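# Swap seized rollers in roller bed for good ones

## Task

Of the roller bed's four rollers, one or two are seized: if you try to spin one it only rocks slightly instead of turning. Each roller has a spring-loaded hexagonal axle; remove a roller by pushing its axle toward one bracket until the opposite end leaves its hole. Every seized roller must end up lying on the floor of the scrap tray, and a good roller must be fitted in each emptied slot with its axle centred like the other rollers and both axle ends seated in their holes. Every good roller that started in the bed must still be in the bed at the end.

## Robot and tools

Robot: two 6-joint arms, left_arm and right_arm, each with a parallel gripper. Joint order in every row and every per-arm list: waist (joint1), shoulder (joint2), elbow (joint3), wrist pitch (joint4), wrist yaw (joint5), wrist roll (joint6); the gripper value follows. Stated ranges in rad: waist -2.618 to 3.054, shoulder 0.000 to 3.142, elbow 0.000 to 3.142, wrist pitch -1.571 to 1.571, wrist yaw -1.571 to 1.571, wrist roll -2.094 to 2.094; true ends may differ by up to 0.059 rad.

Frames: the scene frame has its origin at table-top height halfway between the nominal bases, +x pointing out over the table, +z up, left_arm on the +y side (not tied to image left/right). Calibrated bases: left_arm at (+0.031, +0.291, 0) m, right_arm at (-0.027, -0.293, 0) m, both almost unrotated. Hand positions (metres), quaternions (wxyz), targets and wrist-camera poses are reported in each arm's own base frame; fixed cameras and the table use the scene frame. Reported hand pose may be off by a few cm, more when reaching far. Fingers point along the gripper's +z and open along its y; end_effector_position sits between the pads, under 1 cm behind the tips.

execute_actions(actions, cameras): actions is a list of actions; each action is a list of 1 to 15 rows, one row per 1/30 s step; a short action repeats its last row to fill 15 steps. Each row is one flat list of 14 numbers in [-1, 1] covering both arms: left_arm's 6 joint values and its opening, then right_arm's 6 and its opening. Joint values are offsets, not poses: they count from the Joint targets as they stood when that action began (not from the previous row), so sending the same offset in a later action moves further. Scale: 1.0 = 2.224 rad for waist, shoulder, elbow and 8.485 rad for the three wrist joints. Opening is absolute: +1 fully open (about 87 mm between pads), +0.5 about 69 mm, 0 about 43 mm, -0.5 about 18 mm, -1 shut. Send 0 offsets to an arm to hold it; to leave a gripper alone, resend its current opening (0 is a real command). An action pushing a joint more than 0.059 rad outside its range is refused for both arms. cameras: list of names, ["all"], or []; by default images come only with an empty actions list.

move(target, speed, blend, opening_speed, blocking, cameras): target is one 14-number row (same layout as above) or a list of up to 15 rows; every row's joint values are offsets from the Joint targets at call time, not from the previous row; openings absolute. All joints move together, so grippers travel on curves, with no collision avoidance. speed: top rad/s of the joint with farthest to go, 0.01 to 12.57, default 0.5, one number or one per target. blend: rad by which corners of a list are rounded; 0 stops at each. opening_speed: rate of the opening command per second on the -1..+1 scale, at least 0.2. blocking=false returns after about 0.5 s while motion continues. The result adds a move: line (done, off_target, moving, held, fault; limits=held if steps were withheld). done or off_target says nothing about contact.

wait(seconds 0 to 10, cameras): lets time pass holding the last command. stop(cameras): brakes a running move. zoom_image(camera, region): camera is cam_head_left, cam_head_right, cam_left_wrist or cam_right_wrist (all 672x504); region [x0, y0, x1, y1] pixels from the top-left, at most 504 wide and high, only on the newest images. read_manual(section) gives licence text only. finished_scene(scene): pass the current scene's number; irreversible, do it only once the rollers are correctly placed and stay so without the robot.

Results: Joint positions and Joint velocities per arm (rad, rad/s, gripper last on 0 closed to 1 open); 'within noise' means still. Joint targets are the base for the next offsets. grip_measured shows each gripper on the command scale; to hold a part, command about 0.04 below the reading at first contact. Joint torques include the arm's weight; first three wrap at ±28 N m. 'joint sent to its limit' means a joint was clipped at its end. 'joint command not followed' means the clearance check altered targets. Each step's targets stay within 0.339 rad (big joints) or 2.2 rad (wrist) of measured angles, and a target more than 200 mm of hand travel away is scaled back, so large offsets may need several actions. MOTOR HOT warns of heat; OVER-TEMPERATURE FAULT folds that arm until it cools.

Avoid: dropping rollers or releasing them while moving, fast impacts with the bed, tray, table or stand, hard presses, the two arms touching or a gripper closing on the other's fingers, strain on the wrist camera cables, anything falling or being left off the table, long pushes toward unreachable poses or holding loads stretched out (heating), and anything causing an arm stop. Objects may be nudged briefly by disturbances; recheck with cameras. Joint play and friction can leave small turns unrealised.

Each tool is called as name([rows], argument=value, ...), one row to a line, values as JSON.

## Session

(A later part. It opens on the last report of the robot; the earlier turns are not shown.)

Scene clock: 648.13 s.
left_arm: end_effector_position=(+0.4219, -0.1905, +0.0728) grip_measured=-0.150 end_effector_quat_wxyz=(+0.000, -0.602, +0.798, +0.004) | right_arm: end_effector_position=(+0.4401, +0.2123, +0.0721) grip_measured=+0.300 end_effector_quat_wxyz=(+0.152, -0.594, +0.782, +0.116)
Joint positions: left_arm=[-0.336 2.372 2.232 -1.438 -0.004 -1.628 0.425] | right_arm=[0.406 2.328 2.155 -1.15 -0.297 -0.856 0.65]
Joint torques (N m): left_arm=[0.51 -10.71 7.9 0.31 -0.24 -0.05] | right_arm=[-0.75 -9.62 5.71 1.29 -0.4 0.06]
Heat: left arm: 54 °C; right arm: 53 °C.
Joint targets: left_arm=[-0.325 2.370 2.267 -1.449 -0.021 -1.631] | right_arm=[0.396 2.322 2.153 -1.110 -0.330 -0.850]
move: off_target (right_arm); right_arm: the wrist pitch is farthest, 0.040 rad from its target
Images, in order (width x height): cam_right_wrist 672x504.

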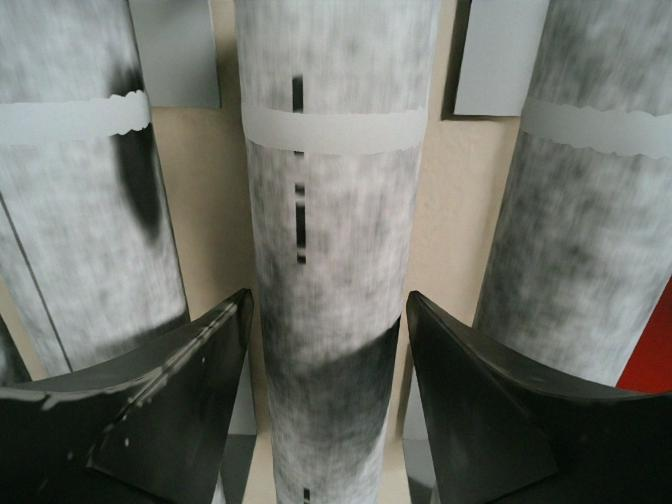

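move(target=[0,0,0,0,0,0,-0.15,0,0,0,0,0,0,-0.15], opening_speed=0.4)

move(target=[0,0,0,0,0,0,-0.85,0,0,0,0,0,0,-0.15], opening_speed=0.7, cameras=["cam_left_wrist","cam_right_wrist"])

Scene clock: 659.73 s.
left_arm: end_effector_position=(+0.4219, -0.1905, +0.0728) grip_measured=-0.150 end_effector_quat_wxyz=(+0.000, -0.602, +0.798, +0.004) | right_arm: end_effector_position=(+0.4404, +0.2111, +0.0722) grip_measured=+0.086 end_effector_quat_wxyz=(+0.152, -0.588, +0.785, +0.119)
Joint positions: left_arm=[-0.336 2.372 2.232 -1.438 -0.004 -1.628 0.425] | right_arm=[0.401 2.328 2.155 -1.15 -0.302 -0.847 0.543]
Joint torques (N m): left_arm=[0.51 -10.71 7.92 0.31 -0.24 -0.05] | right_arm=[-0.68 -9.65 5.64 1.29 -0.35 0.06]
Heat: left arm: 54 °C; right arm: 51 °C.
Joint targets: left_arm=[-0.325 2.370 2.267 -1.449 -0.021 -1.631] | right_arm=[0.396 2.322 2.153 -1.110 -0.330 -0.850]
move: off_target (right_arm); right_arm: the wrist pitch is farthest, 0.040 rad from its target

Scene clock: 660.93 s.
left_arm: end_effector_position=(+0.4208, -0.1901, +0.0728) grip_measured=-0.627 end_effector_quat_wxyz=(-0.002, -0.602, +0.798, +0.006) | right_arm: end_effector_position=(+0.4404, +0.2111, +0.0722) grip_measured=+0.086 end_effector_quat_wxyz=(+0.152, -0.588, +0.785, +0.119)
Joint positions: left_arm=[-0.336 2.372 2.232 -1.442 -0.004 -1.628 0.186] | right_arm=[0.401 2.328 2.155 -1.15 -0.302 -0.847 0.543]
Joint torques (N m): left_arm=[0.53 -10.69 7.9 0.35 -0.23 -0.04] | right_arm=[-0.69 -9.65 5.65 1.29 -0.35 0.08]
Heat: left arm: 55 °C; right arm: 51 °C.
Joint targets: left_arm=[-0.325 2.370 2.267 -1.449 -0.021 -1.631] | right_arm=[0.396 2.322 2.153 -1.110 -0.330 -0.850]
move: off_target (right_arm); right_arm: the wrist pitch is farthest, 0.040 rad from its target
Images, in order (width x height): cam_left_wrist 672x504, cam_right_wrist 672x504.

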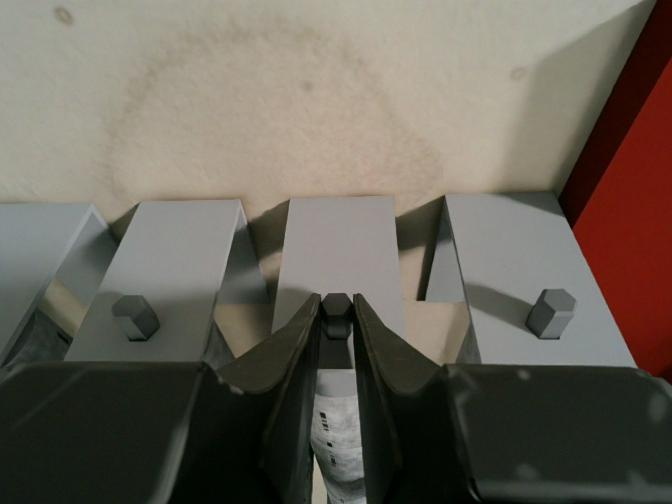

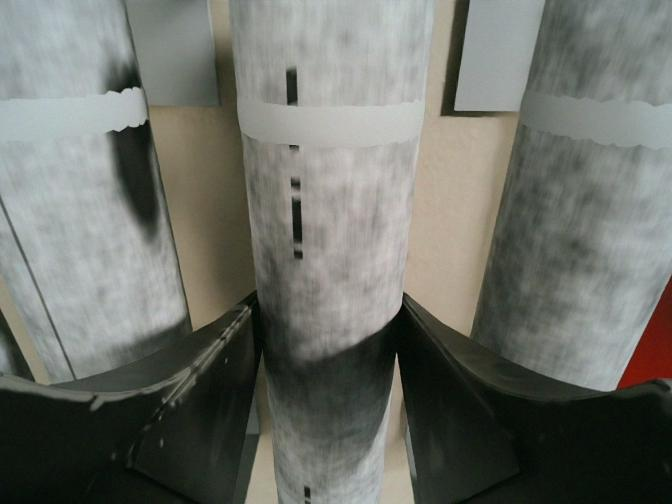

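move(target=[0.0607,0,0,0,-0.0332,0.0088,-0.9,0,0,0,0,0,0,-0.15], speed=0.08, cameras=["cam_left_wrist","cam_head_left"])

zoom_image(camera="cam_head_left", region=[380, 130, 480, 240])

Scene clock: 676.67 s.
left_arm: end_effector_position=(+0.4286, -0.1637, +0.0741) grip_measured=-0.628 end_effector_quat_wxyz=(+0.001, -0.603, +0.797, +0.010) | right_arm: end_effector_position=(+0.4394, +0.2134, +0.0630) grip_measured=+0.086 end_effector_quat_wxyz=(+0.148, -0.590, +0.785, +0.121)
Joint positions: left_arm=[-0.279 2.373 2.241 -1.453 -0.013 -1.575 0.186] | right_arm=[0.406 2.339 2.138 -1.131 -0.304 -0.847 0.543]
Joint torques (N m): left_arm=[7.54 -10.76 7.16 0.45 -2.7 0.19] | right_arm=[-0.7 -10.45 7.23 1.09 -0.33 0.06]
Heat: left arm: 55 °C; right arm: 53 °C.
Joint targets: left_arm=[-0.190 2.370 2.267 -1.449 -0.303 -1.556] | right_arm=[0.396 2.322 2.153 -1.110 -0.330 -0.850]
move: off_target (left_arm); left_arm: the wrist yaw is farthest, 0.290 rad from its target
Images, in order (width x height): cam_head_left 672x504, cam_left_wrist 672x504.

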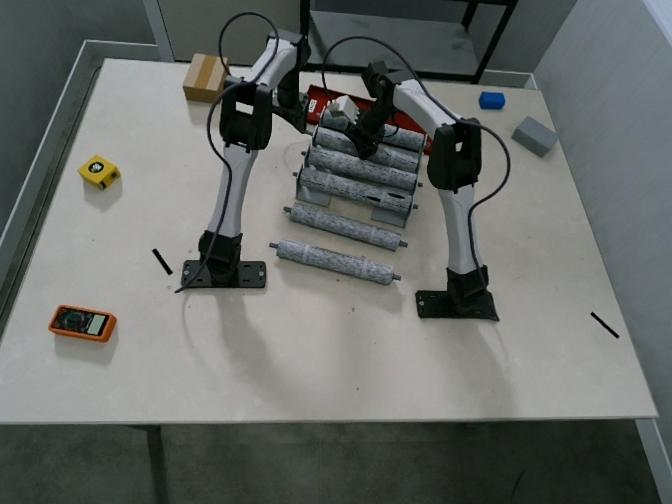

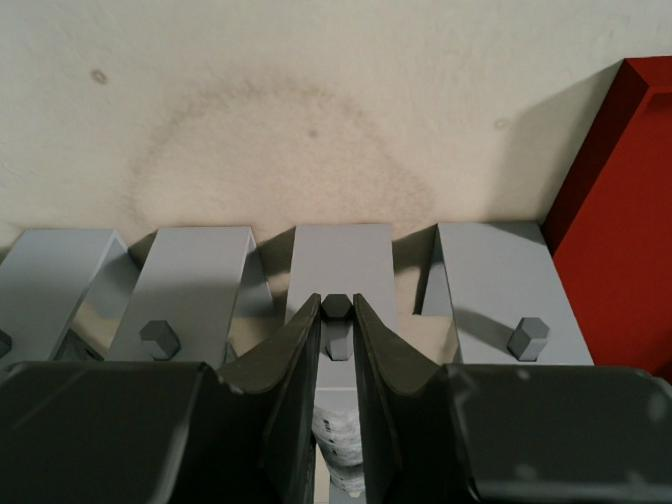

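Scaled by 4.582.

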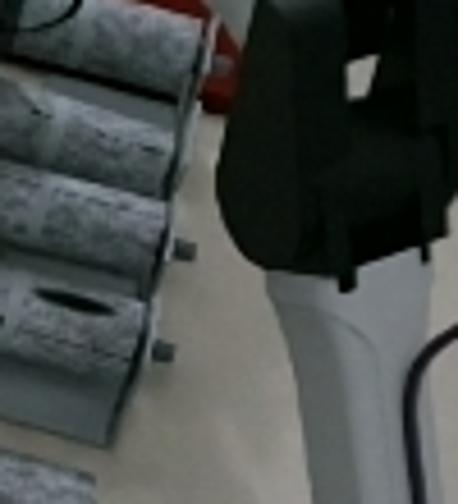

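move(target=[0,0,0,0,0,0,-0.9,0,-0.0180,0.0382,-0.0024,0,0,-0.15], speed=0.1)

Scene clock: 706.57 s.
left_arm: end_effector_position=(+0.4285, -0.1636, +0.0741) grip_measured=-0.628 end_effector_quat_wxyz=(+0.001, -0.603, +0.798, +0.010) | right_arm: end_effector_position=(+0.4403, +0.2138, +0.0674) grip_measured=+0.086 end_effector_quat_wxyz=(+0.150, -0.590, +0.784, +0.120)
Joint positions: left_arm=[-0.279 2.373 2.241 -1.453 -0.013 -1.573 0.186] | right_arm=[0.406 2.339 2.155 -1.144 -0.304 -0.847 0.543]
Joint torques (N m): left_arm=[7.47 -10.85 7.17 0.47 -2.71 0.19] | right_arm=[-0.69 -13.55 13.24 0.95 -0.36 0.06]
Heat: left arm: 56 °C; right arm: 58 °C.
Joint targets: left_arm=[-0.190 2.370 2.267 -1.449 -0.303 -1.556] | right_arm=[0.396 2.282 2.238 -1.130 -0.330 -0.850]
move: off_target (left_arm, right_arm); left_arm: the wrist yaw is farthest, 0.290 rad from its target; right_arm: the elbow is farthest, 0.083 rad from its target

execute_actions(actions=[])

Scene clock: 747.17 s.
left_arm: end_effector_position=(+0.4285, -0.1636, +0.0741) grip_measured=-0.628 end_effector_quat_wxyz=(+0.001, -0.603, +0.798, +0.010) | right_arm: end_effector_position=(+0.4403, +0.2138, +0.0674) grip_measured=+0.086 end_effector_quat_wxyz=(+0.150, -0.590, +0.784, +0.120)
Joint positions: left_arm=[-0.279 2.373 2.241 -1.453 -0.013 -1.573 0.186] | right_arm=[0.406 2.339 2.155 -1.144 -0.304 -0.847 0.543]
Joint velocities: within noise
Joint torques (N m): left_arm=[7.5 -10.8 7.17 0.48 -2.71 0.19] | right_arm=[-0.66 -13.45 13.26 0.95 -0.34 0.05]
Heat: left arm: 57 °C; right arm: 71 °C. Fold the right arm in close to its base, or ease its load, before you think long.
Joint targets: left_arm=[-0.190 2.370 2.267 -1.449 -0.303 -1.556] | right_arm=[0.396 2.282 2.238 -1.130 -0.330 -0.850]
Tool commands: left_gripper/opening=-0.9 right_gripper/opening=-0.15
MOTOR HOT: the shoulder of the right arm reports 71 °C; the controller's stop level is 85 °C. To cool a motor, set the load down, stop pushing, or move to a pose that needs little force.

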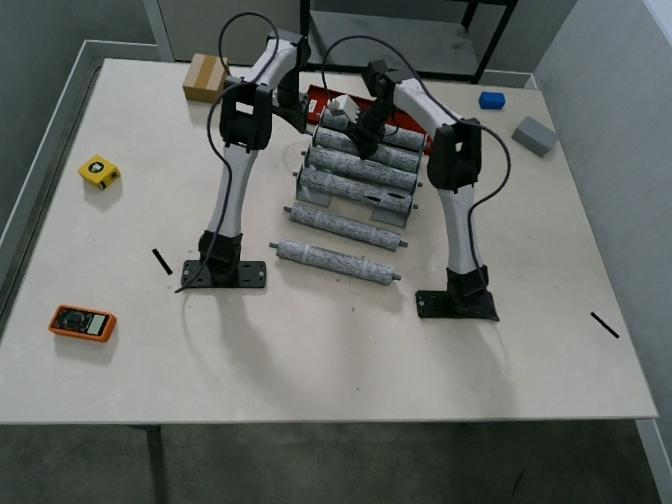

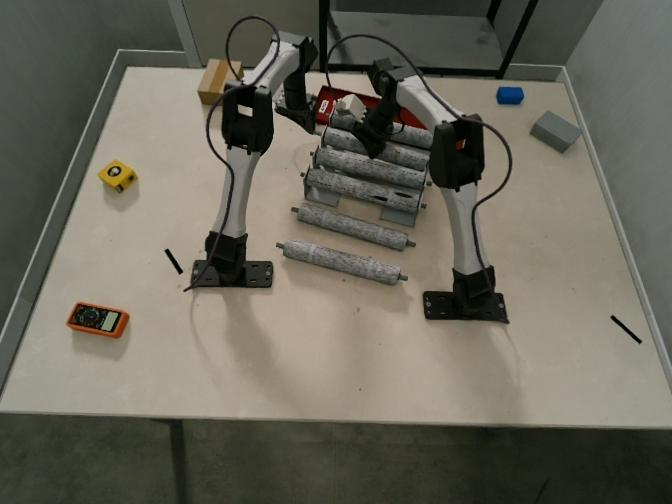

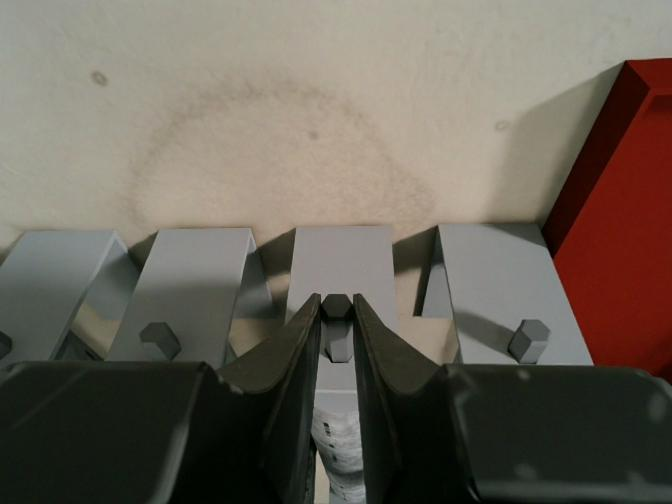

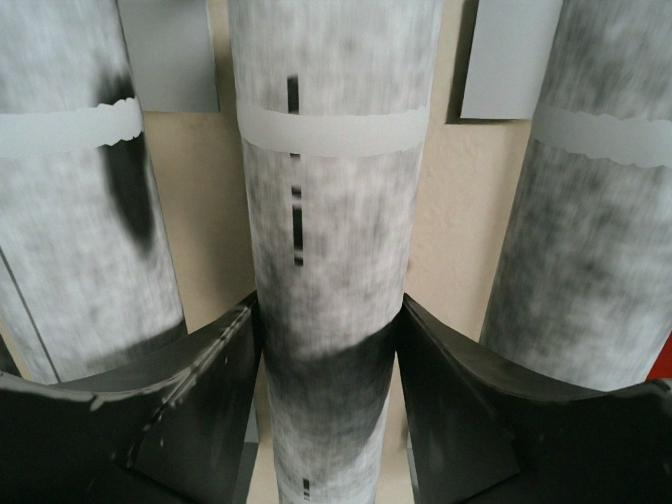

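move(target=[0,0,0,0,0,0,-0.9,0,-0.011,0,0,0,0,-0.15], speed=0.2)

move(target=[-0.0607,0,0,0,0.03324,-0.00884,-0.9,0,0,0,0,0,0,-0.15], speed=0.15, cameras=["cam_left_wrist", "cam_right_wrist"])

Scene clock: 755.33 s.
left_arm: end_effector_position=(+0.4285, -0.1636, +0.0741) grip_measured=-0.628 end_effector_quat_wxyz=(+0.001, -0.603, +0.798, +0.010) | right_arm: end_effector_position=(+0.4403, +0.2138, +0.0674) grip_measured=+0.086 end_effector_quat_wxyz=(+0.150, -0.590, +0.784, +0.120)
Joint positions: left_arm=[-0.279 2.373 2.241 -1.453 -0.013 -1.573 0.186] | right_arm=[0.406 2.339 2.155 -1.144 -0.304 -0.847 0.543]
Joint torques (N m): left_arm=[7.49 -10.8 7.17 0.48 -2.71 0.19] | right_arm=[-0.7 -15.34 13.33 0.98 -0.35 0.06]
Heat: left arm: 57 °C; right arm: 73 °C. Fold the right arm in close to its base, or ease its load, before you think long.
Joint targets: left_arm=[-0.190 2.370 2.267 -1.449 -0.303 -1.556] | right_arm=[0.396 2.257 2.238 -1.130 -0.330 -0.850]
MOTOR HOT: still on. The shoulder of the right arm reports 73 °C.
move: off_target (left_arm, right_arm); left_arm: the wrist yaw is farthest, 0.290 rad from its target; right_arm: the elbow is farthest, 0.083 rad from its target

Scene clock: 757.57 s.
left_arm: end_effector_position=(+0.4261, -0.1716, +0.0737) grip_measured=-0.630 end_effector_quat_wxyz=(+0.008, -0.609, +0.793, +0.017) | right_arm: end_effector_position=(+0.4404, +0.2136, +0.0674) grip_measured=+0.086 end_effector_quat_wxyz=(+0.150, -0.590, +0.784, +0.119)
Joint positions: left_arm=[-0.305 2.373 2.242 -1.458 -0.033 -1.616 0.185] | right_arm=[0.406 2.339 2.155 -1.144 -0.302 -0.847 0.543]
Joint torques (N m): left_arm=[-1.47 -10.78 6.98 0.53 -0.04 -0.11] | right_arm=[-0.59 -15.41 13.15 0.96 -0.35 0.06]
Heat: left arm: 57 °C; right arm: 74 °C. Fold the right arm in close to its base, or ease its load, before you think long.
Joint targets: left_arm=[-0.325 2.370 2.267 -1.449 -0.021 -1.631] | right_arm=[0.396 2.257 2.238 -1.130 -0.330 -0.850]
MOTOR HOT: still on. The shoulder of the right arm reports 74 °C.
move: off_target (right_arm); right_arm: the elbow is farthest, 0.083 rad from its target
Images, in order (width x height): cam_left_wrist 672x504, cam_right_wrist 672x504.

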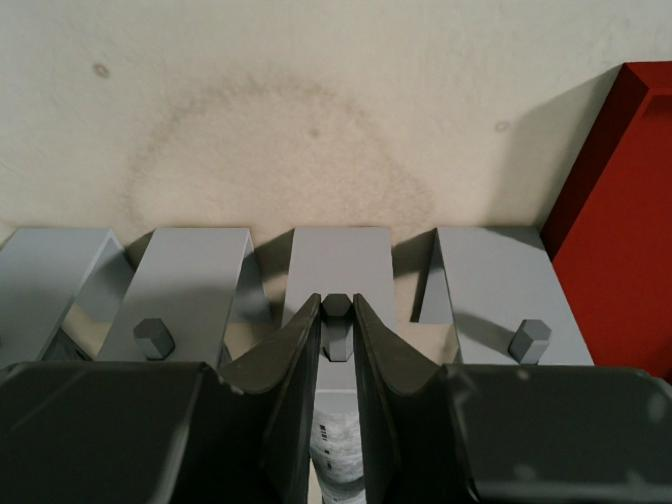

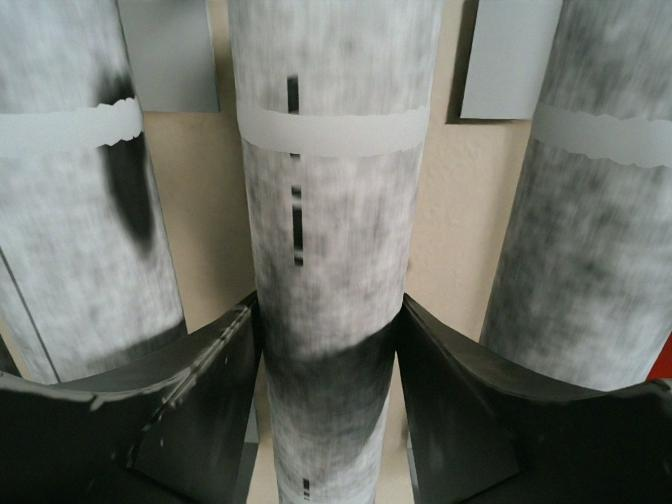

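move(target=[0,0,0,0,0,0,-0.3,0,0,0,0,0,0,-0.15], speed=0.2, opening_speed=1.0)

move(target=[0,0,0,0,0,0,-0.3,0,-0.004,0.006,-0.001,0,0,-0.15], speed=0.2, cameras=["cam_left_wrist"])

Scene clock: 770.53 s.
left_arm: end_effector_position=(+0.4220, -0.1821, +0.0740) grip_measured=-0.300 end_effector_quat_wxyz=(+0.005, -0.602, +0.798, +0.014) | right_arm: end_effector_position=(+0.4404, +0.2136, +0.0674) grip_measured=+0.086 end_effector_quat_wxyz=(+0.150, -0.590, +0.784, +0.119)
Joint positions: left_arm=[-0.326 2.373 2.242 -1.458 -0.025 -1.619 0.35] | right_arm=[0.406 2.339 2.155 -1.144 -0.302 -0.847 0.543]
Joint torques (N m): left_arm=[-0.23 -10.84 6.99 0.53 -0.05 -0.07] | right_arm=[-0.69 -15.38 13.29 0.98 -0.36 0.05]
Heat: left arm: 58 °C; right arm: 79 °C. Fold the right arm in close to its base, or ease its load, before you think long.
Joint targets: left_arm=[-0.325 2.370 2.267 -1.449 -0.021 -1.631] | right_arm=[0.396 2.257 2.238 -1.130 -0.330 -0.850]
MOTOR HOT: still on. The shoulder of the right arm reports 79 °C.
move: off_target (right_arm); right_arm: the elbow is farthest, 0.083 rad from its target

Scene clock: 771.23 s.
left_arm: end_effector_position=(+0.4220, -0.1821, +0.0740) grip_measured=-0.300 end_effector_quat_wxyz=(+0.005, -0.602, +0.798, +0.014) | right_arm: end_effector_position=(+0.4407, +0.2137, +0.0682) grip_measured=+0.086 end_effector_quat_wxyz=(+0.150, -0.590, +0.784, +0.119)
Joint positions: left_arm=[-0.326 2.373 2.242 -1.458 -0.025 -1.619 0.35] | right_arm=[0.406 2.339 2.158 -1.145 -0.302 -0.847 0.543]
Joint torques (N m): left_arm=[-0.28 -10.82 6.97 0.53 -0.05 -0.07] | right_arm=[-0.66 -16.12 14.23 0.9 -0.33 0.05]
Heat: left arm: 58 °C; right arm: 79 °C. Fold the right arm in close to its base, or ease its load, before you think long.
Joint targets: left_arm=[-0.325 2.370 2.267 -1.449 -0.021 -1.631] | right_arm=[0.396 2.249 2.251 -1.139 -0.330 -0.850]
MOTOR HOT: still on. The shoulder of the right arm reports 79 °C.
move: off_target (right_arm); right_arm: the elbow is farthest, 0.093 rad from its target
Images, in order (width x height): cam_left_wrist 672x504.

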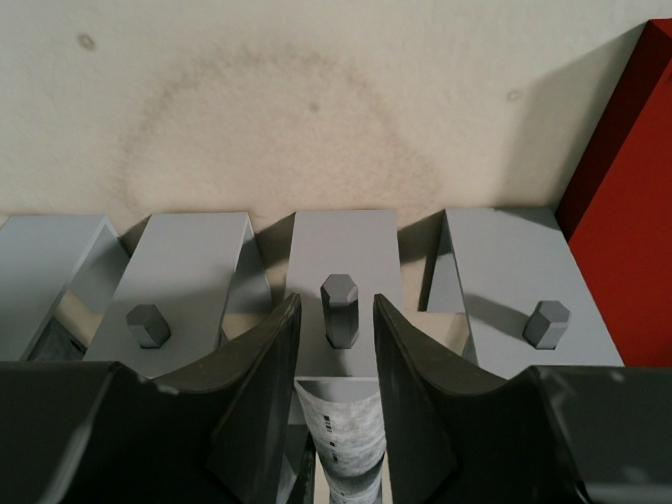

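move([
  [0,0,0,0,0,0,-0.3,0,0,0.009,-0.002,0,0,-0.15],
  [0,0,0,0,0,0,-0.3,0,0,0.018,-0.0045,0,0,-0.15],
], speed=0.1, cameras=["cam_left_wrist"])

Scene clock: 775.77 s.
left_arm: end_effector_position=(+0.4220, -0.1821, +0.0740) grip_measured=-0.300 end_effector_quat_wxyz=(+0.005, -0.602, +0.798, +0.014) | right_arm: end_effector_position=(+0.4400, +0.2142, +0.0725) grip_measured=+0.086 end_effector_quat_wxyz=(+0.150, -0.591, +0.784, +0.120)
Joint positions: left_arm=[-0.326 2.373 2.242 -1.458 -0.025 -1.619 0.35] | right_arm=[0.407 2.341 2.178 -1.165 -0.302 -0.847 0.543]
Joint torques (N m): left_arm=[-0.28 -10.85 6.98 0.53 -0.05 -0.07] | right_arm=[-0.64 -16.1 15.99 0.7 -0.34 0.08]
Heat: left arm: 57 °C; right arm: 81 °C. Fold the right arm in close to its base, or ease its load, before you think long.
Joint targets: left_arm=[-0.325 2.370 2.267 -1.449 -0.021 -1.631] | right_arm=[0.396 2.249 2.291 -1.177 -0.330 -0.850]
MOTOR HOT: still on. The shoulder of the right arm reports 81 °C.
move: off_target (right_arm); right_arm: the elbow is farthest, 0.113 rad from its target
Images, in order (width x height): cam_left_wrist 672x504.

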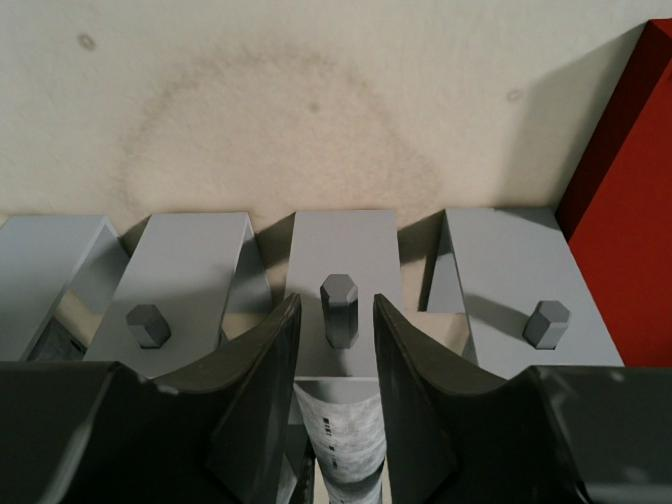

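move(target=[0,0,0,0,0,0,-0.3,-0.0045,0,0,0.0005,0,0,-0.15], speed=0.2)

Scene clock: 791.47 s.
left_arm: end_effector_position=(+0.4220, -0.1821, +0.0740) grip_measured=-0.300 end_effector_quat_wxyz=(+0.005, -0.602, +0.798, +0.014) | right_arm: end_effector_position=(+0.2457, +0.0010, +0.1112) grip_measured=-0.150 end_effector_quat_wxyz=(+0.671, -0.021, +0.741, -0.010)
Joint positions: left_arm=[-0.326 2.373 2.242 -1.458 -0.025 -1.619 0.35] | right_arm=[0.008 0.021 0.014 -0.091 -0.005 -0.043 0.425]
Joint velocities: left_arm=[within noise] | right_arm=[-0.012 -0.046 -0.085 -0.066 0.051 0.095 0.001]
Joint torques (N m): left_arm=[-0.28 -10.85 6.97 0.53 -0.05 -0.07] | right_arm=[-0.55 0.77 7.08 3.03 0.23 0.22]
Heat: left arm: 57 °C; right arm: 80 °C.
Joint targets: left_arm=[-0.325 2.370 2.267 -1.449 -0.021 -1.631] | right_arm=[-0.001 0.014 0.011 -0.007 0.015 -0.011]
Tool commands: left_gripper/opening=-0.3 right_gripper/opening=-0.15
OVER-TEMPERATURE FAULT: ARM FOLDED TO REST. Before this call, the shoulder of the right arm reached 85 °C. The right arm's motors are now idle, so it may still sink, and the gripper idles too, so what it holds may stay or slip. The right arm ran none of this call's commands. In this call fault stops used 6 of the actions that the scene allows. The stop is over, but the right arm and its gripper will run no more commands until all of the right arm's motors read under 65 °C. This fault puts only its own arm into a fault stop.
MOTOR HOT: still on. The shoulder of the right arm reports 80 °C.
move: fault (right_arm); right_arm: the elbow is farthest, 2.277 rad from its target

execute_actions(actions=[])

Scene clock: 798.80 s.
left_arm: end_effector_position=(+0.4220, -0.1821, +0.0740) grip_measured=-0.300 end_effector_quat_wxyz=(+0.005, -0.602, +0.798, +0.014) | right_arm: end_effector_position=(+0.2341, +0.0002, +0.0724) grip_measured=-0.150 end_effector_quat_wxyz=(+0.619, -0.020, +0.785, -0.010)
Joint positions: left_arm=[-0.326 2.373 2.242 -1.458 -0.025 -1.619 0.35] | right_arm=[0.005 -0.006 -0.009 -0.232 -0.005 -0.043 0.425]
Joint velocities: within noise
Joint torques (N m): left_arm=[-0.27 -10.82 6.98 0.53 -0.05 -0.07] | right_arm=[-0.09 0.02 -0.28 -0.03 0.06 0.06]
Heat: left arm: 57 °C; right arm: 73 °C.
Joint targets: left_arm=[-0.325 2.370 2.267 -1.449 -0.021 -1.631] | right_arm=[0.006 -0.002 -0.006 -0.229 -0.008 -0.040]
Tool commands: left_gripper/opening=-0.3 right_gripper/opening=-0.149793
OVER-TEMPERATURE FAULT: ARM FOLDED TO REST. As an earlier result told, the right arm's stop is over, but it will run no more commands until all of its motors read under 65 °C.
MOTOR HOT: still on. The shoulder of the right arm reports 73 °C.

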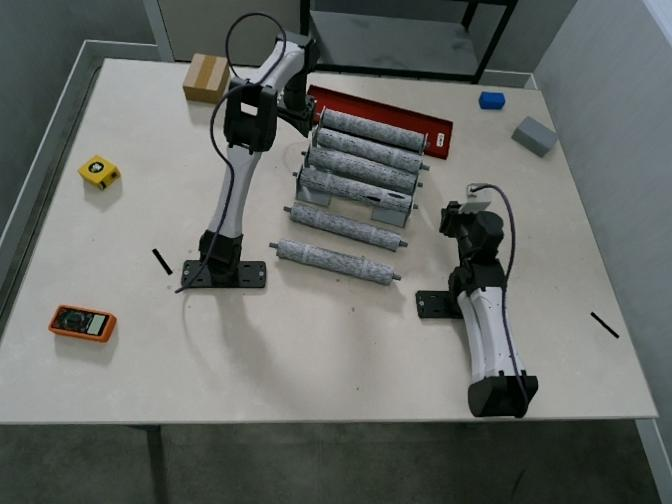

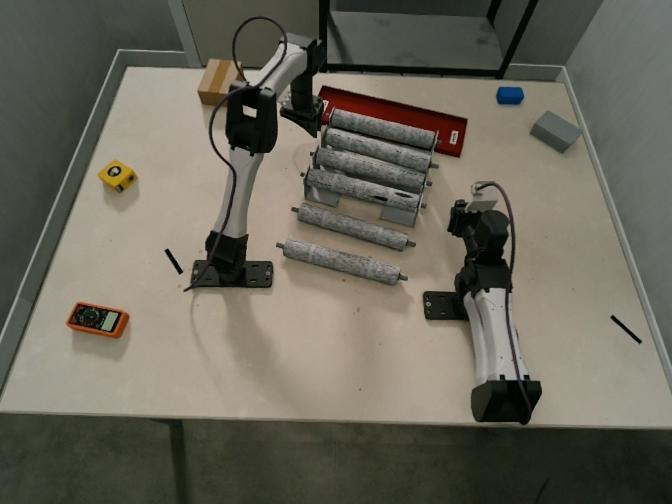

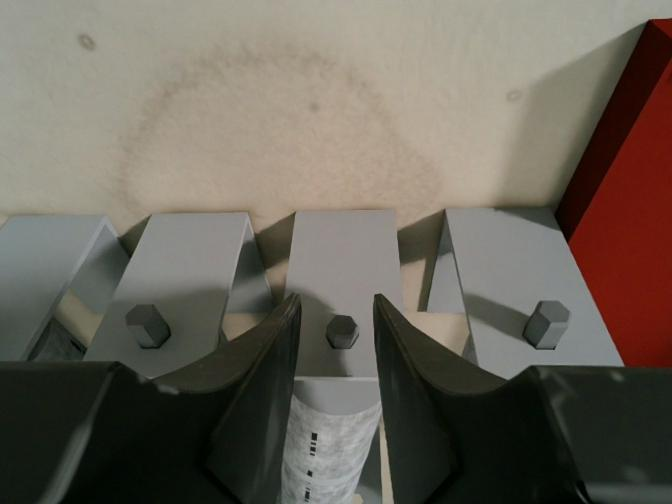

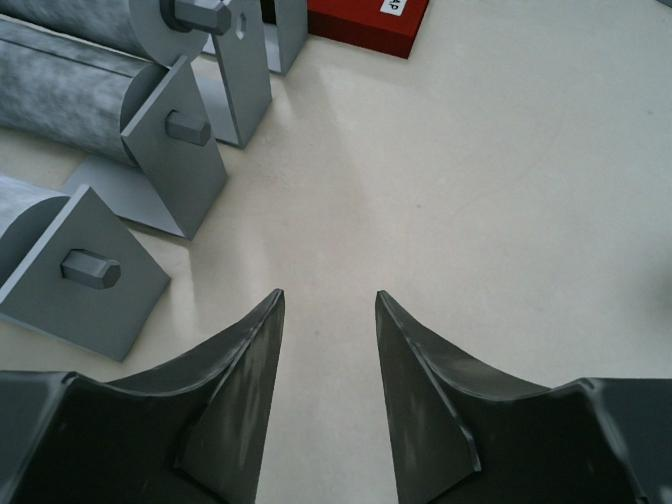

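zoom_image(camera="cam_head_left", region=[260, 80, 460, 260])

zoom_image(camera="cam_head_right", region=[380, 110, 480, 230])

zoom_image(camera="cam_right_wrist", region=[0, 0, 350, 300])

Scaled by 2.520.

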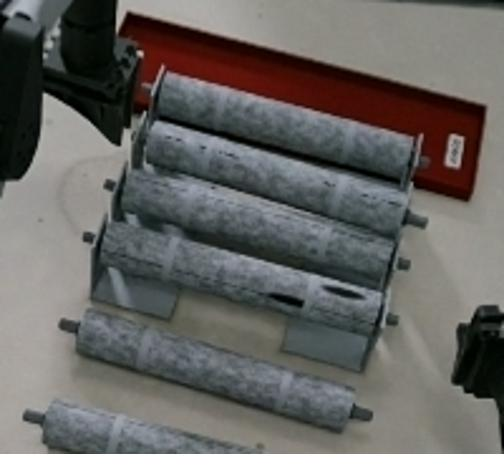

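Scaled by 4.200.

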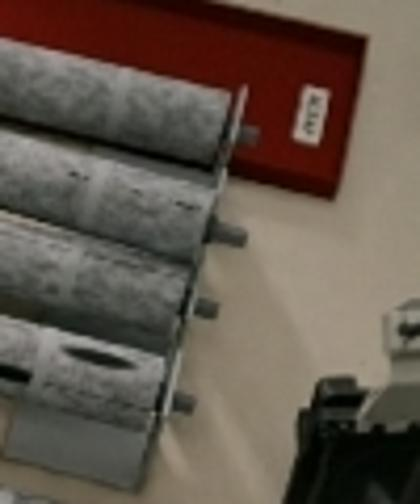

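Scaled by 1.440.

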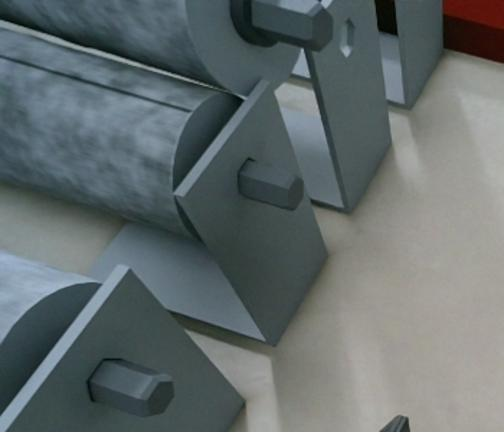

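move(target=[-0.0049,-0.0989,-0.0661,0.0104,0.0025,0,-0.3,0,0,0,0,0,0,-0.15], speed=0.3, cameras=["cam_left_wrist"])

Scene clock: 817.20 s.
left_arm: end_effector_position=(+0.4172, -0.1853, +0.1251) grip_measured=-0.300 end_effector_quat_wxyz=(+0.037, -0.604, +0.795, -0.049) | right_arm: end_effector_position=(+0.2341, +0.0002, +0.0724) grip_measured=-0.150 end_effector_quat_wxyz=(+0.619, -0.020, +0.785, -0.010)
Joint positions: left_arm=[-0.329 2.191 2.127 -1.384 -0.007 -1.628 0.35] | right_arm=[0.005 -0.006 -0.009 -0.232 -0.005 -0.043 0.425]
Joint torques (N m): left_arm=[-0.64 -12.7 4.21 1.01 -0.01 -0.05] | right_arm=[-0.16 0.05 -0.28 0 0.06 0.05]
Heat: left arm: 57 °C; right arm: 59 °C.
Joint targets: left_arm=[-0.336 2.150 2.120 -1.361 0.000 -1.631] | right_arm=[0.006 -0.002 -0.006 -0.229 -0.008 -0.040]
Tool commands: left_gripper/opening=-0.3 right_gripper/opening=-0.149793
OVER-TEMPERATURE FAULT: ARM ON AGAIN. As an earlier result told, the right arm's stop is over. All of its motors now read under 65 °C. The right arm ran none of this call's commands. The right arm's motors come on with your next command that includes it, even if its numbers there ask for no motion. The right arm accepts commands again.
MOTOR HOT: cleared for the motors of the right arm.
move: fault (right_arm), off_target (left_arm); left_arm: the shoulder is farthest, 0.041 rad from its target
Images, in order (width x height): cam_left_wrist 672x504.

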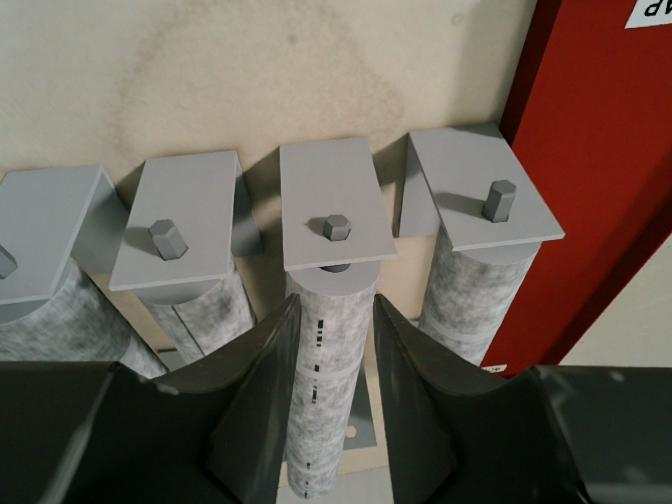

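move([
  [0,0,0,0,0,0,-0.3,-0.0027,0.2707,0.4523,-0.0673,-0.0108,-0.0189,0.3],
  [0,0,0,0,0,0,-0.3,0.0872,0.7203,0.9919,-0.1144,-0.0344,-0.066,0.3],
], speed=0.8, blend=[0.3,0], opening_speed=1.0)

Scene clock: 942.20 s.
left_arm: end_effector_position=(+0.4164, -0.1873, +0.1251) grip_measured=-0.300 end_effector_quat_wxyz=(+0.037, -0.602, +0.796, -0.049) | right_arm: end_effector_position=(+0.3733, +0.1004, +0.3861) grip_measured=+0.300 end_effector_quat_wxyz=(+0.469, -0.395, +0.790, +0.030)
Joint positions: left_arm=[-0.334 2.191 2.127 -1.384 -0.007 -1.628 0.35] | right_arm=[0.199 1.6 2.163 -1.182 -0.271 -0.588 0.65]
Joint torques (N m): left_arm=[-0.58 -12.72 4.25 1.01 -0.01 -0.05] | right_arm=[0.21 -3.89 8.21 1.74 -0.25 -0.13]
Heat: left arm: 62 °C; right arm: 43 °C.
Joint targets: left_arm=[-0.336 2.150 2.120 -1.361 0.000 -1.631] | right_arm=[0.200 1.600 2.200 -1.199 -0.300 -0.600]
move: off_target (left_arm, right_arm); left_arm: the shoulder is farthest, 0.041 rad from its target; right_arm: the elbow is farthest, 0.037 rad from its target

move(target=[0,-0.2023,-0.009,-0.0164,0,0,-0.3,0.0679,0.3058,0.0898,-0.01925,-0.01361,-0.03186,0.3], speed=0.6, cameras=["cam_right_wrist", "cam_head_left"])

Scene clock: 956.50 s.
left_arm: end_effector_position=(+0.3449, -0.1625, +0.3032) grip_measured=-0.300 end_effector_quat_wxyz=(+0.135, -0.586, +0.775, -0.195) | right_arm: end_effector_position=(+0.4376, +0.1988, +0.1451) grip_measured=+0.300 end_effector_quat_wxyz=(+0.187, -0.570, +0.786, +0.146)
Joint positions: left_arm=[-0.334 1.717 2.109 -1.484 -0.007 -1.628 0.35] | right_arm=[0.35 2.285 2.359 -1.348 -0.382 -0.847 0.65]
Joint torques (N m): left_arm=[-0.59 -7.05 3.62 1.28 -0.01 -0.01] | right_arm=[-0.02 -9.05 9.25 0.77 -0.43 -0.14]
Heat: left arm: 63 °C; right arm: 44 °C.
Joint targets: left_arm=[-0.336 1.700 2.100 -1.500 0.000 -1.631] | right_arm=[0.351 2.281 2.400 -1.363 -0.415 -0.870]
move: off_target (right_arm); right_arm: the elbow is farthest, 0.041 rad from its target
Images, in order (width x height): cam_head_left 672x504, cam_right_wrist 672x504.

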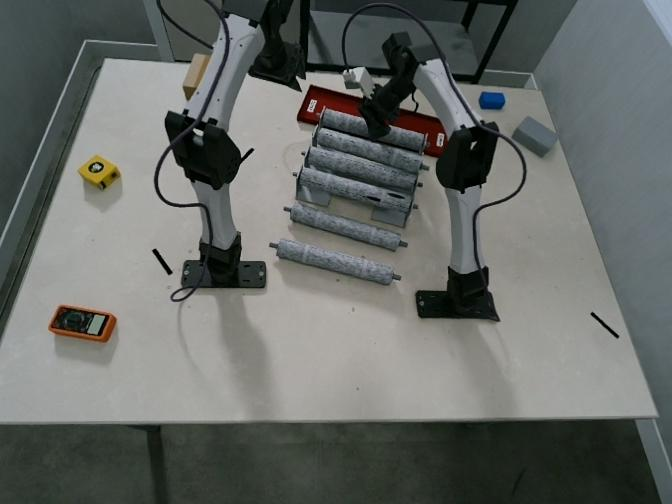

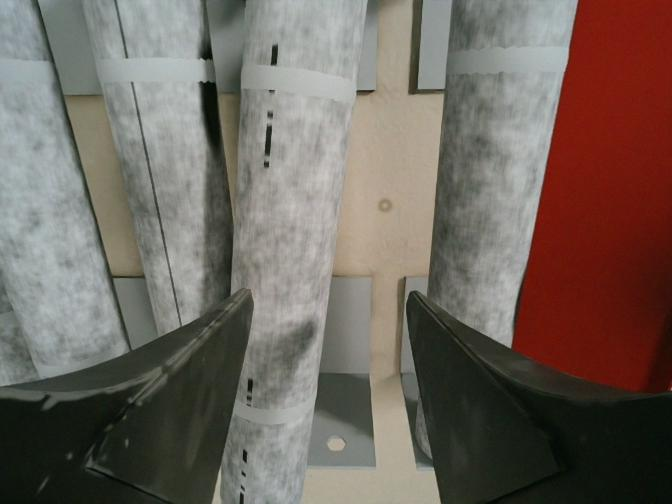

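zoom_image(camera="cam_right_wrist", region=[0, 0, 504, 504])

zoom_image(camera="cam_head_left", region=[280, 90, 460, 225])

Scaled by 1.000.

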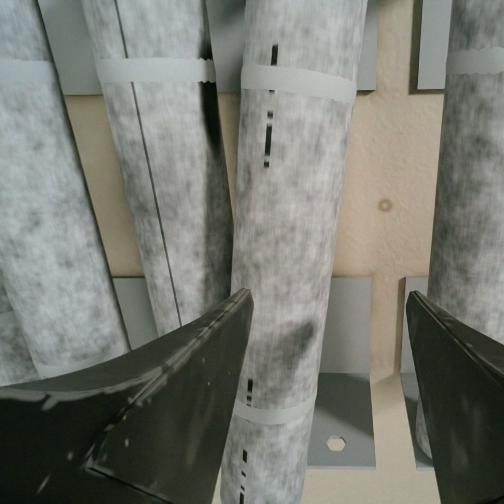

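Scaled by 2.800.

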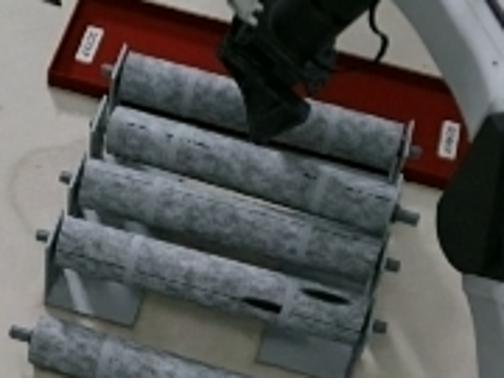

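move(target=[0,0,0,0,0,0,-0.3,0.0164,-0.0848,-0.2210,0.0416,0.0012,0.0124,0.25], speed=0.4, cameras=["cam_right_wrist"])

Scene clock: 1033.80 s.
left_arm: end_effector_position=(+0.3446, -0.1624, +0.3030) grip_measured=-0.300 end_effector_quat_wxyz=(+0.134, -0.586, +0.775, -0.195) | right_arm: end_effector_position=(+0.4149, +0.2047, +0.0909) grip_measured=+0.250 end_effector_quat_wxyz=(+0.182, -0.556, +0.795, +0.161)
Joint positions: left_arm=[-0.334 1.717 2.109 -1.485 -0.007 -1.628 0.35] | right_arm=[0.37 2.149 1.914 -1.039 -0.397 -0.79 0.625]
Joint torques (N m): left_arm=[-0.59 -7.1 3.59 1.28 -0.01 -0.02] | right_arm=[0.79 -12.56 5.52 1.25 -0.22 0.28]
Heat: left arm: 53 °C; right arm: 50 °C.
Joint targets: left_arm=[-0.336 1.700 2.100 -1.500 0.000 -1.631] | right_arm=[0.388 2.092 1.908 -1.010 -0.405 -0.765]
move: off_target (right_arm); right_arm: the shoulder is farthest, 0.057 rad from its target
Images, in order (width x height): cam_right_wrist 672x504.

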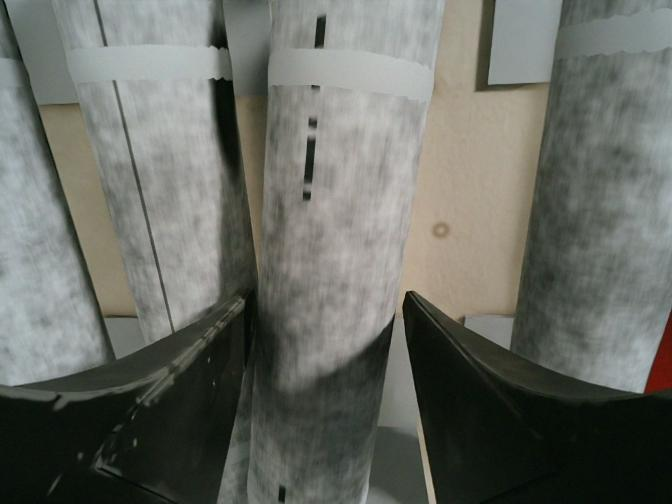

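move(target=[0,0,0,0,0,0,-0.3,0,0,-0.0115,0.003,0,0.003,0.25], speed=0.2)

move(target=[0,0,0,0,0,0,-0.3,0,0,0,0,0,0,-0.15], speed=0.2, opening_speed=0.6, cameras=["cam_right_wrist", "cam_head_left"])

Scene clock: 1064.63 s.
left_arm: end_effector_position=(+0.3446, -0.1624, +0.3030) grip_measured=-0.300 end_effector_quat_wxyz=(+0.134, -0.586, +0.775, -0.195) | right_arm: end_effector_position=(+0.4167, +0.2061, +0.0854) grip_measured=+0.250 end_effector_quat_wxyz=(+0.186, -0.547, +0.800, +0.161)
Joint positions: left_arm=[-0.334 1.717 2.109 -1.485 -0.007 -1.628 0.35] | right_arm=[0.37 2.149 1.89 -1.002 -0.397 -0.767 0.625]
Joint torques (N m): left_arm=[-0.59 -7.1 3.58 1.28 -0.01 -0.01] | right_arm=[0.79 -12.66 5.45 1.18 -0.21 0.24]
Heat: left arm: 52 °C; right arm: 64 °C.
Joint targets: left_arm=[-0.336 1.700 2.100 -1.500 0.000 -1.631] | right_arm=[0.388 2.092 1.883 -0.984 -0.405 -0.739]
move: off_target (right_arm); right_arm: the shoulder is farthest, 0.057 rad from its target

Scene clock: 1065.50 s.
left_arm: end_effector_position=(+0.3446, -0.1624, +0.3030) grip_measured=-0.300 end_effector_quat_wxyz=(+0.134, -0.586, +0.775, -0.195) | right_arm: end_effector_position=(+0.4143, +0.2085, +0.0845) grip_measured=+0.094 end_effector_quat_wxyz=(+0.184, -0.545, +0.801, +0.163)
Joint positions: left_arm=[-0.334 1.717 2.109 -1.485 -0.007 -1.628 0.35] | right_arm=[0.377 2.149 1.887 -1.002 -0.397 -0.757 0.547]
Joint torques (N m): left_arm=[-0.59 -7.09 3.58 1.28 0 -0.02] | right_arm=[0.39 -12.59 5.7 1.17 -0.2 0.22]
Heat: left arm: 52 °C; right arm: 64 °C.
Joint targets: left_arm=[-0.336 1.700 2.100 -1.500 0.000 -1.631] | right_arm=[0.388 2.092 1.883 -0.984 -0.405 -0.739]
move: off_target (right_arm); right_arm: the shoulder is farthest, 0.057 rad from its target
Images, in order (width x height): cam_head_left 672x504, cam_right_wrist 672x504.

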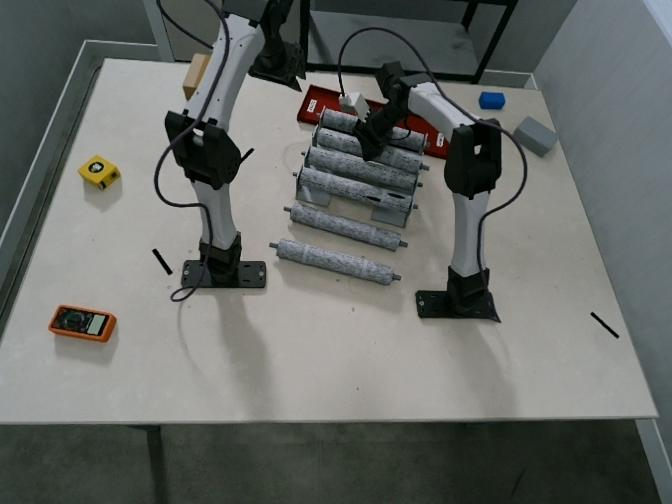

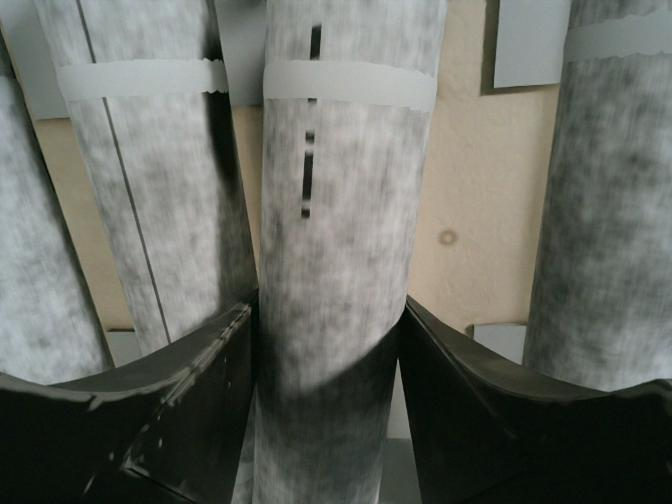

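move(target=[0,0,0,0,0,0,-0.3,0,0.024,0,0,0,0,-0.15], speed=0.3)

Scene clock: 1080.50 s.
left_arm: end_effector_position=(+0.3446, -0.1624, +0.3030) grip_measured=-0.300 end_effector_quat_wxyz=(+0.134, -0.586, +0.775, -0.195) | right_arm: end_effector_position=(+0.4143, +0.2085, +0.0845) grip_measured=+0.094 end_effector_quat_wxyz=(+0.184, -0.545, +0.801, +0.163)
Joint positions: left_arm=[-0.334 1.717 2.109 -1.485 -0.007 -1.628 0.35] | right_arm=[0.377 2.149 1.887 -1.002 -0.397 -0.757 0.547]
Joint torques (N m): left_arm=[-0.59 -7.1 3.58 1.28 -0.01 -0.01] | right_arm=[0.34 -8.51 5.71 1.16 -0.2 0.2]
Heat: left arm: 51 °C; right arm: 67 °C.
Joint targets: left_arm=[-0.336 1.700 2.100 -1.500 0.000 -1.631] | right_arm=[0.388 2.145 1.883 -0.984 -0.405 -0.739]
move: done

move(target=[0,0,0,0,0,0,-0.3,0.009,0.0225,0.1169,-0.016,0.0039,0.0017,-0.15], speed=0.25, cameras=["cam_right_wrist"])

Scene clock: 1188.20 s.
left_arm: end_effector_position=(+0.3446, -0.1624, +0.3030) grip_measured=-0.300 end_effector_quat_wxyz=(+0.134, -0.586, +0.775, -0.195) | right_arm: end_effector_position=(+0.4177, +0.2090, +0.0958) grip_measured=+0.091 end_effector_quat_wxyz=(+0.157, -0.548, +0.809, +0.147)
Joint positions: left_arm=[-0.334 1.717 2.109 -1.485 -0.007 -1.628 0.35] | right_arm=[0.392 2.22 2.059 -1.148 -0.351 -0.752 0.546]
Joint torques (N m): left_arm=[-0.58 -7.09 3.59 1.28 0 -0.01] | right_arm=[0.66 -10.33 13.39 1.18 -0.33 0.28]
Heat: left arm: 50 °C; right arm: 56 °C.
Joint targets: left_arm=[-0.336 1.700 2.100 -1.500 0.000 -1.631] | right_arm=[0.408 2.195 2.143 -1.120 -0.372 -0.725]
move: off_target (right_arm); right_arm: the elbow is farthest, 0.084 rad from its target
Images, in order (width x height): cam_right_wrist 672x504.

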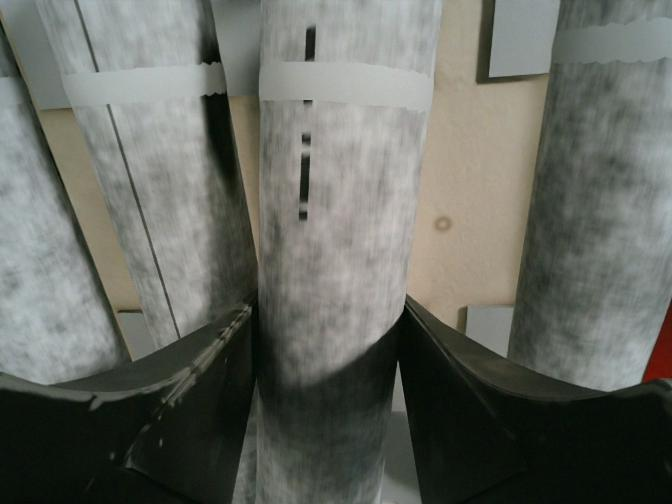

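move(target=[0,0,0,0,0,0,-0.3,-0.0225,-0.0427,-0.0621,0.0012,0,0,-0.15], speed=0.12, cameras=["cam_right_wrist", "cam_left_wrist"])

Scene clock: 1199.00 s.
left_arm: end_effector_position=(+0.3446, -0.1624, +0.3030) grip_measured=-0.300 end_effector_quat_wxyz=(+0.134, -0.586, +0.775, -0.195) | right_arm: end_effector_position=(+0.4144, +0.2067, +0.0858) grip_measured=+0.091 end_effector_quat_wxyz=(+0.155, -0.540, +0.813, +0.153)
Joint positions: left_arm=[-0.334 1.717 2.109 -1.485 -0.007 -1.628 0.35] | right_arm=[0.386 2.206 1.996 -1.105 -0.36 -0.741 0.546]
Joint torques (N m): left_arm=[-0.58 -7.09 3.58 1.28 -0.01 -0.01] | right_arm=[-1.91 -16.5 6.76 0.84 -0.23 0.19]
Heat: left arm: 50 °C; right arm: 56 °C.
Joint targets: left_arm=[-0.336 1.700 2.100 -1.500 0.000 -1.631] | right_arm=[0.358 2.100 2.005 -1.110 -0.372 -0.725]
move: off_target (right_arm); right_arm: the shoulder is farthest, 0.106 rad from its target
Images, in order (width x height): cam_left_wrist 672x504, cam_right_wrist 672x504.

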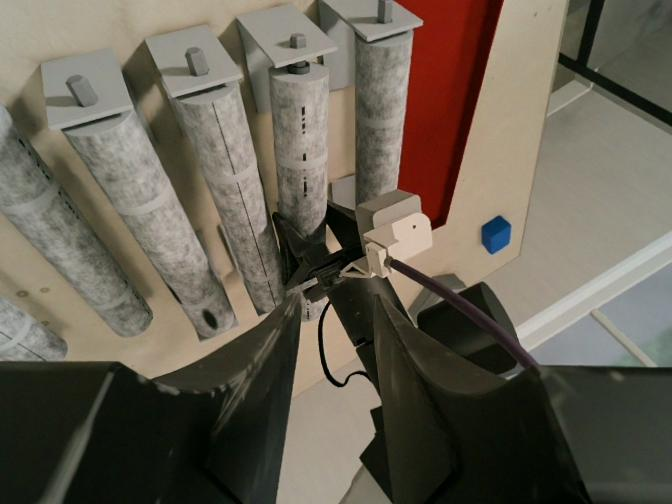

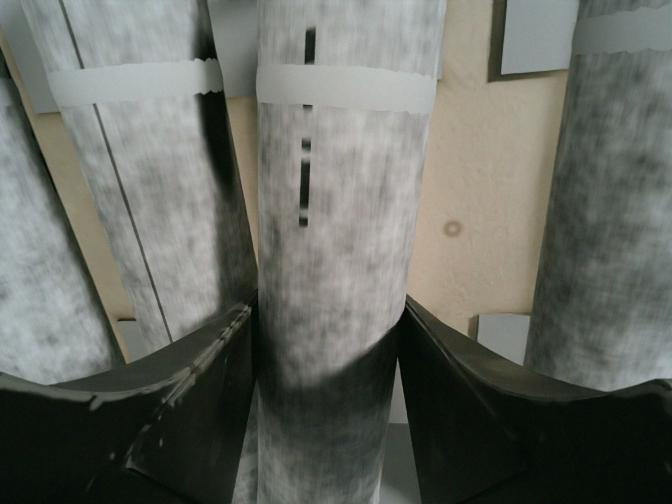

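move(target=[0,0,0,0,0,0,-0.3,0,0.018,0.054,-0.004,0,0,-0.15], speed=0.15)

Scene clock: 1209.47 s.
left_arm: end_effector_position=(+0.3446, -0.1624, +0.3030) grip_measured=-0.300 end_effector_quat_wxyz=(+0.134, -0.586, +0.775, -0.195) | right_arm: end_effector_position=(+0.4181, +0.2057, +0.0982) grip_measured=+0.087 end_effector_quat_wxyz=(+0.162, -0.541, +0.811, +0.151)
Joint positions: left_arm=[-0.334 1.717 2.109 -1.485 -0.007 -1.628 0.35] | right_arm=[0.381 2.206 2.043 -1.139 -0.36 -0.746 0.543]
Joint torques (N m): left_arm=[-0.59 -7.09 3.58 1.28 -0.01 -0.02] | right_arm=[-1.55 -13.53 13.33 0.86 -0.22 0.19]
Heat: left arm: 50 °C; right arm: 67 °C.
Joint targets: left_arm=[-0.336 1.700 2.100 -1.500 0.000 -1.631] | right_arm=[0.358 2.140 2.125 -1.144 -0.372 -0.725]
move: off_target (right_arm); right_arm: the elbow is farthest, 0.082 rad from its target


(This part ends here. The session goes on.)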